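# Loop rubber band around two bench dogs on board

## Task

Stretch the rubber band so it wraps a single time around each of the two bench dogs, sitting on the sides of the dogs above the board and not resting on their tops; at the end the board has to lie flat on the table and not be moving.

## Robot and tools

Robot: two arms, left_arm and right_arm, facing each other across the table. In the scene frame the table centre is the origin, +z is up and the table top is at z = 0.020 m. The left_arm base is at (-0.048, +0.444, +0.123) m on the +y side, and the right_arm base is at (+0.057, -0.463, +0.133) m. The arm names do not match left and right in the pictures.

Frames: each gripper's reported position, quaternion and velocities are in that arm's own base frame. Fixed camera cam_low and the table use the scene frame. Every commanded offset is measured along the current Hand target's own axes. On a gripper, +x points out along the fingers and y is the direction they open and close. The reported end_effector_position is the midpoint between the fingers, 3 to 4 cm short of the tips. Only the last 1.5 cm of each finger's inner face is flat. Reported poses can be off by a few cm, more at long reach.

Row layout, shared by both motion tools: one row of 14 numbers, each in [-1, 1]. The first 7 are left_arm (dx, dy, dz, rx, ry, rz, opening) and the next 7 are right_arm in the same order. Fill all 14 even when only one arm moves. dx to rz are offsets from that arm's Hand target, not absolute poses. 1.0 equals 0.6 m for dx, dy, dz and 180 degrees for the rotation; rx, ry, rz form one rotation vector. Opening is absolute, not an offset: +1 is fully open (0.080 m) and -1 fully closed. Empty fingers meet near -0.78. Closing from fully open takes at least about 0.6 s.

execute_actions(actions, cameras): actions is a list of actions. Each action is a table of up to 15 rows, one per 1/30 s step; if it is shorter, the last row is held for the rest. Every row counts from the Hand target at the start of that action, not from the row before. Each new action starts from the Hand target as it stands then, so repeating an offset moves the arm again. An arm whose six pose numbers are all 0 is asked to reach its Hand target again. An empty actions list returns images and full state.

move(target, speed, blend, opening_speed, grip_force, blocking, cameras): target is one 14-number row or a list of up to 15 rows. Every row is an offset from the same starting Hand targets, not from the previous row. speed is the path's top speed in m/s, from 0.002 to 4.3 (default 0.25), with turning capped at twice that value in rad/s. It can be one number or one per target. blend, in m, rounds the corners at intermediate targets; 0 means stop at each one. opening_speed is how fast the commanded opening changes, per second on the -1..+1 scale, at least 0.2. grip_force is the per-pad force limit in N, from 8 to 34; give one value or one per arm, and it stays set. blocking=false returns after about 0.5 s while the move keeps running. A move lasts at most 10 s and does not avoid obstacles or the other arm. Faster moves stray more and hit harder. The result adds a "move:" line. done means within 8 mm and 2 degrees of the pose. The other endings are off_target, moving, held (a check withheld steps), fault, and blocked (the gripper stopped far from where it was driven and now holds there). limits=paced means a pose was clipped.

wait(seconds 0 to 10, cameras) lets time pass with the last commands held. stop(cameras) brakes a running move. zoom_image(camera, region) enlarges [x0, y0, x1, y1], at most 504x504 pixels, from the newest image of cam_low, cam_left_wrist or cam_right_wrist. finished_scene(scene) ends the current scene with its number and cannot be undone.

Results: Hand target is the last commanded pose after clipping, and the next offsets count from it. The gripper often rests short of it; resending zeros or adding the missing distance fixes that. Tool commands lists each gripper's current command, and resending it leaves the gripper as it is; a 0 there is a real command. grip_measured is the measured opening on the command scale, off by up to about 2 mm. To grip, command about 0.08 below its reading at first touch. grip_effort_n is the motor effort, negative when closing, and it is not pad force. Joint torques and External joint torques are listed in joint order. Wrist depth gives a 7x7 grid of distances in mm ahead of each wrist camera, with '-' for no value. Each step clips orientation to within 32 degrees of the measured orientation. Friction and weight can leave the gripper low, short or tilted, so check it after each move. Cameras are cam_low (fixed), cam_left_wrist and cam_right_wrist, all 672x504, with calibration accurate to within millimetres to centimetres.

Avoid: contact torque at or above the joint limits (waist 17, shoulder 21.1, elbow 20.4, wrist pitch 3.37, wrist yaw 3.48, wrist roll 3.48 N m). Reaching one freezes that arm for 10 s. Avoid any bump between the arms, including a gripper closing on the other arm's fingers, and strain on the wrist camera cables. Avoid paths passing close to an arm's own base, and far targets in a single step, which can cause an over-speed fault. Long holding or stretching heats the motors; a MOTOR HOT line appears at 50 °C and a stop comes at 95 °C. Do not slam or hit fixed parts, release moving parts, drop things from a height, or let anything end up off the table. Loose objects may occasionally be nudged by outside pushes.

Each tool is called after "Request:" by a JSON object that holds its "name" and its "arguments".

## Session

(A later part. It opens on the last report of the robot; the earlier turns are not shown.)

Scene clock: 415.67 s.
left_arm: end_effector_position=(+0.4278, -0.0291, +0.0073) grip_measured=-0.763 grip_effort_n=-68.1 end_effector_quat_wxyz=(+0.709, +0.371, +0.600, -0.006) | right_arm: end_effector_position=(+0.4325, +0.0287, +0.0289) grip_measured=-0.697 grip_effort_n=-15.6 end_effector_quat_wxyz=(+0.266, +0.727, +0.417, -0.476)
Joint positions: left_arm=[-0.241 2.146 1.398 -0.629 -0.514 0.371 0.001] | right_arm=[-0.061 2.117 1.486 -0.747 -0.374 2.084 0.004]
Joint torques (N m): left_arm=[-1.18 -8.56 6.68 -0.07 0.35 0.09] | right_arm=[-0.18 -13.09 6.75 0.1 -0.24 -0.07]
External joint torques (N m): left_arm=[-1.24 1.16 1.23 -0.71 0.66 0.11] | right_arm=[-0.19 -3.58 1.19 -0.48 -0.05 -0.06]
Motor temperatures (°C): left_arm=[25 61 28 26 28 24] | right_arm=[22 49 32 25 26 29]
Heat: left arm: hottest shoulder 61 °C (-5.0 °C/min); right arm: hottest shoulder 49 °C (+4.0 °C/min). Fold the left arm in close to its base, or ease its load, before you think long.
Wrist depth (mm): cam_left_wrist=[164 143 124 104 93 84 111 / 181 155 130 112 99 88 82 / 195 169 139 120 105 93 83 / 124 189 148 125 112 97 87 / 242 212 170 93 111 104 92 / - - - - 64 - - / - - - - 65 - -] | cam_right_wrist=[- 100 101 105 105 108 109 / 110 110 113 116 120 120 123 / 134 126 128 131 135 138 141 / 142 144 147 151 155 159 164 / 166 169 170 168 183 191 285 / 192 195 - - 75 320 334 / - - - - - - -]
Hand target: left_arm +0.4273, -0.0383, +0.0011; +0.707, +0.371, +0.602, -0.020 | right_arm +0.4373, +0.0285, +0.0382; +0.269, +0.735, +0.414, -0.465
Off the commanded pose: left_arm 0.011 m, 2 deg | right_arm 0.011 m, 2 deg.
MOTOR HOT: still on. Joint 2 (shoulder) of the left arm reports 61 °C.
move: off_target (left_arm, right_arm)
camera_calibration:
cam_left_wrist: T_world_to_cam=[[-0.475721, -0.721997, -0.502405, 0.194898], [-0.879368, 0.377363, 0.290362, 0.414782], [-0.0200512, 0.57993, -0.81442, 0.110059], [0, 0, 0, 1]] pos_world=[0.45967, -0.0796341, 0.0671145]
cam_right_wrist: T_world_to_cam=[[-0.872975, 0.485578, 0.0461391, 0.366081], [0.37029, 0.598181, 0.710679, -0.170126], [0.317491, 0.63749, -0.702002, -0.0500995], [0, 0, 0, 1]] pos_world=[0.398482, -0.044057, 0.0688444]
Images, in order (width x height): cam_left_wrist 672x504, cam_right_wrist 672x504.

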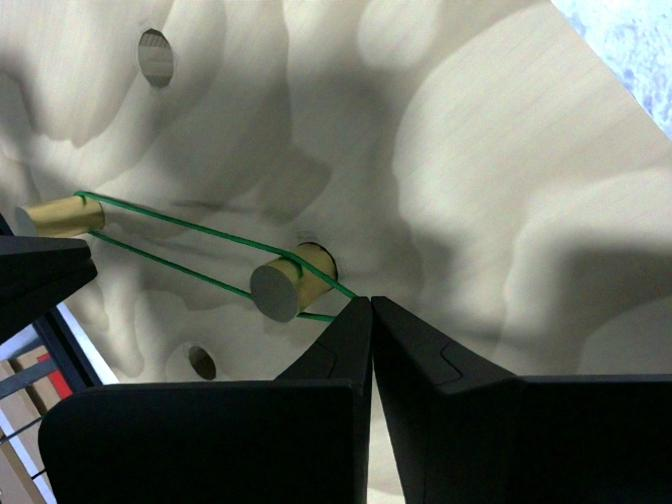

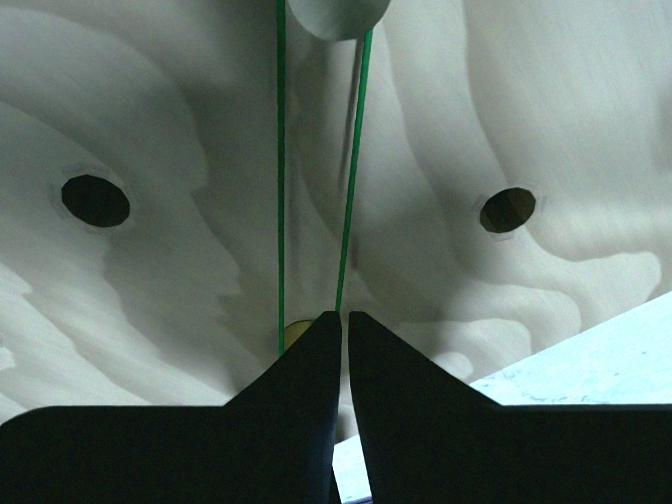

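Request:
{"name": "move", "arguments": {"target": [0,0,0,0,0,0,-0.55,0,0,0,0,0,0,-0.7], "speed": 0.06, "opening_speed": 0.5, "cameras": ["cam_left_wrist"]}}

Scene clock: 419.43 s.
left_arm: end_effector_position=(+0.4259, -0.0385, +0.0052) grip_measured=-0.554 grip_effort_n=19.3 end_effector_quat_wxyz=(+0.709, +0.370, +0.600, -0.021) | right_arm: end_effector_position=(+0.4325, +0.0287, +0.0289) grip_measured=-0.697 grip_effort_n=-15.6 end_effector_quat_wxyz=(+0.266, +0.727, +0.417, -0.476)
Joint positions: left_arm=[-0.257 2.147 1.398 -0.634 -0.491 0.371 0.01] | right_arm=[-0.061 2.117 1.486 -0.747 -0.374 2.084 0.004]
Joint torques (N m): left_arm=[-0.18 -8.51 6.72 0.29 -0.24 0.11] | right_arm=[-0.12 -13.17 6.7 0.1 -0.29 -0.06]
External joint torques (N m): left_arm=[-0.19 1.17 1.28 -0.35 0.04 0.13] | right_arm=[-0.12 -3.51 1.01 -0.52 -0.1 -0.06]
Motor temperatures (°C): left_arm=[24 60 29 26 28 24] | right_arm=[22 50 33 25 26 29]
Heat: left arm: hottest shoulder 60 °C (-7.1 °C/min); right arm: hottest shoulder 50 °C (+4.0 °C/min). Fold the left arm in close to its base, or ease its load, before you think long. Fold the right arm in close to its base, or ease its load, before you think long.
Wrist depth (mm): cam_left_wrist=[153 134 117 102 91 122 110 / 168 147 125 108 96 91 116 / 190 159 133 115 102 92 117 / 197 176 143 125 108 96 87 / 239 195 130 124 106 101 91 / - - - 134 65 - - / - - - 150 66 - -] | cam_right_wrist=[- 100 102 105 105 108 109 / 110 110 113 116 120 120 123 / 134 126 128 131 135 138 141 / 142 144 147 151 155 159 165 / 166 170 169 168 183 191 279 / 192 195 - - 75 331 341 / - - - - - - -]
Hand target: left_arm +0.4273, -0.0383, +0.0011; +0.707, +0.371, +0.602, -0.020 | right_arm +0.4373, +0.0285, +0.0382; +0.269, +0.735, +0.414, -0.465
Off the commanded pose: left_arm 0.004 m, 0 deg | right_arm 0.011 m, 2 deg.
MOTOR HOT: joint 2 (shoulder) of the right arm reports 50 °C; the controller stops that arm at 95 °C. To cool a motor, set the load down, stop pushing, or move to a pose that needs little force.
MOTOR HOT: still on. Joint 2 (shoulder) of the left arm reports 60 °C.
move: off_target (right_arm)
camera_calibration:
cam_left_wrist: T_world_to_cam=[[-0.495492, -0.72238, -0.482343, 0.194437], [-0.868438, 0.400857, 0.29177, 0.41346], [-0.0174182, 0.563454, -0.825964, 0.112082], [0, 0, 0, 1]] pos_world=[0.457358, -0.0884343, 0.0657262]
Images, in order (width x height): cam_left_wrist 672x504.

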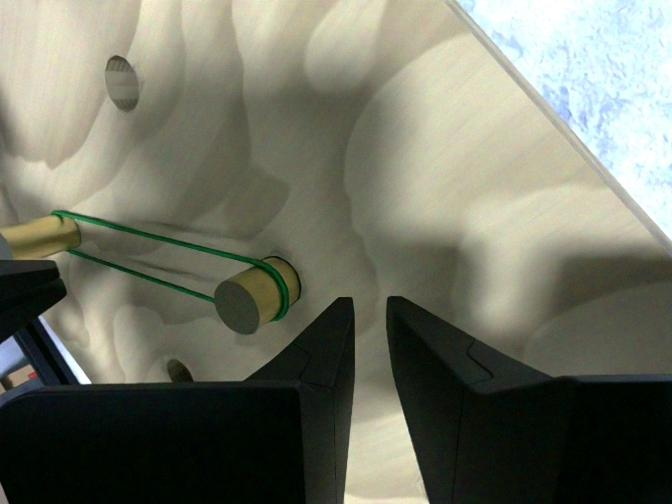

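Request:
{"name": "move", "arguments": {"target": [-0.097,0,0,0,0,0,-0.55,-0.05,0,-0.02,0,0,0,-0.7], "speed": 0.1, "cameras": ["cam_low","cam_left_wrist"]}}

Scene clock: 422.60 s.
left_arm: end_effector_position=(+0.4070, -0.0623, +0.0434) grip_measured=-0.554 grip_effort_n=19.3 end_effector_quat_wxyz=(+0.697, +0.374, +0.611, -0.028) | right_arm: end_effector_position=(+0.4316, +0.0278, +0.0605) grip_measured=-0.697 grip_effort_n=-15.6 end_effector_quat_wxyz=(+0.265, +0.727, +0.418, -0.476)
Joint positions: left_arm=[-0.327 2.073 1.455 -0.833 -0.497 0.3 0.01] | right_arm=[-0.064 2.075 1.553 -0.859 -0.376 2.081 0.004]
Joint torques (N m): left_arm=[-0.17 -11.45 7.3 0.15 -0.49 -0.24] | right_arm=[-0.39 -13.07 7.07 0.07 -0.24 -0.05]
External joint torques (N m): left_arm=[-0.12 -2.05 1.67 -0.38 -0.2 -0.21] | right_arm=[-0.37 -3.72 1.38 -0.49 -0.06 -0.05]
Motor temperatures (°C): left_arm=[24 60 29 26 28 24] | right_arm=[22 51 33 25 26 29]
Heat: left arm: hottest shoulder 60 °C (-8.1 °C/min); right arm: hottest shoulder 51 °C (+5.0 °C/min). Fold the left arm in close to its base, or ease its load, before you think long. Fold the right arm in close to its base, or ease its load, before you think long.
Wrist depth (mm): cam_left_wrist=[206 179 156 137 160 151 138 / 228 198 167 147 134 158 146 / 249 216 182 157 139 135 155 / 279 242 197 171 149 133 154 / 430 267 222 94 147 140 128 / - - - - 65 - - / - - - 215 66 - -] | cam_right_wrist=[128 127 129 132 135 137 140 / 138 143 145 148 152 154 158 / 157 163 164 168 176 177 180 / 182 184 189 194 199 206 209 / 213 219 216 194 234 333 354 / 245 249 - - 75 393 410 / - - - - - - -]
Hand target: left_arm +0.4113, -0.0626, +0.0516; +0.707, +0.371, +0.602, -0.020 | right_arm +0.4361, +0.0271, +0.0704; +0.269, +0.735, +0.414, -0.465
Off the commanded pose: left_arm 0.009 m, 2 deg | right_arm 0.011 m, 2 deg.
MOTOR HOT: still on. Joint 2 (shoulder) of the left arm reports 60 °C.
MOTOR HOT: still on. Joint 2 (shoulder) of the right arm reports 51 °C.
move: off_target (left_arm, right_arm)
camera_calibration:
cam_left_wrist: T_world_to_cam=[[-0.517577, -0.715214, -0.469663, 0.195146], [-0.854628, 0.405479, 0.324343, 0.388677], [-0.0415361, 0.569259, -0.821108, 0.166577], [0, 0, 0, 1]] pos_world=[0.440096, -0.112855, 0.102366]
Images, in order (width x height): cam_low 672x504, cam_left_wrist 672x504.

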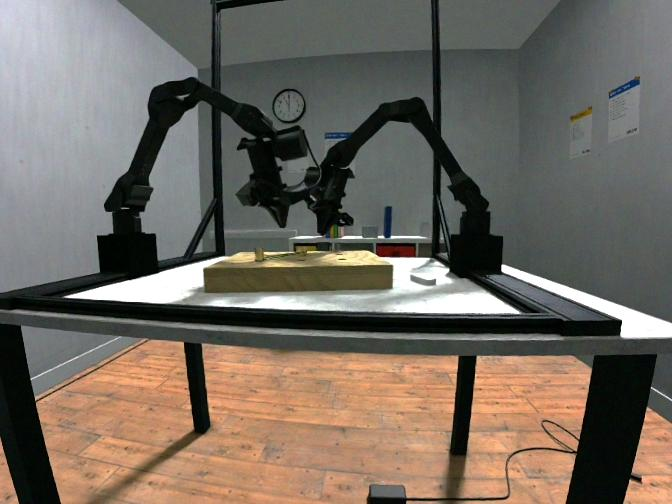

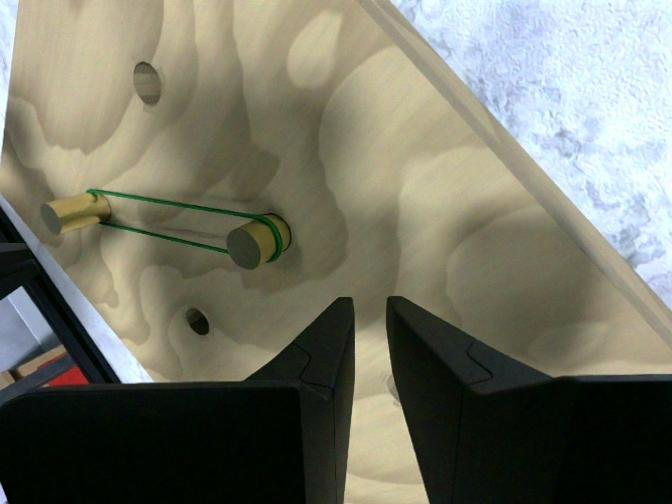

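Done.

Request:
{"name": "finished_scene", "arguments": {"scene": 1}}

The scene is finished: the task was done.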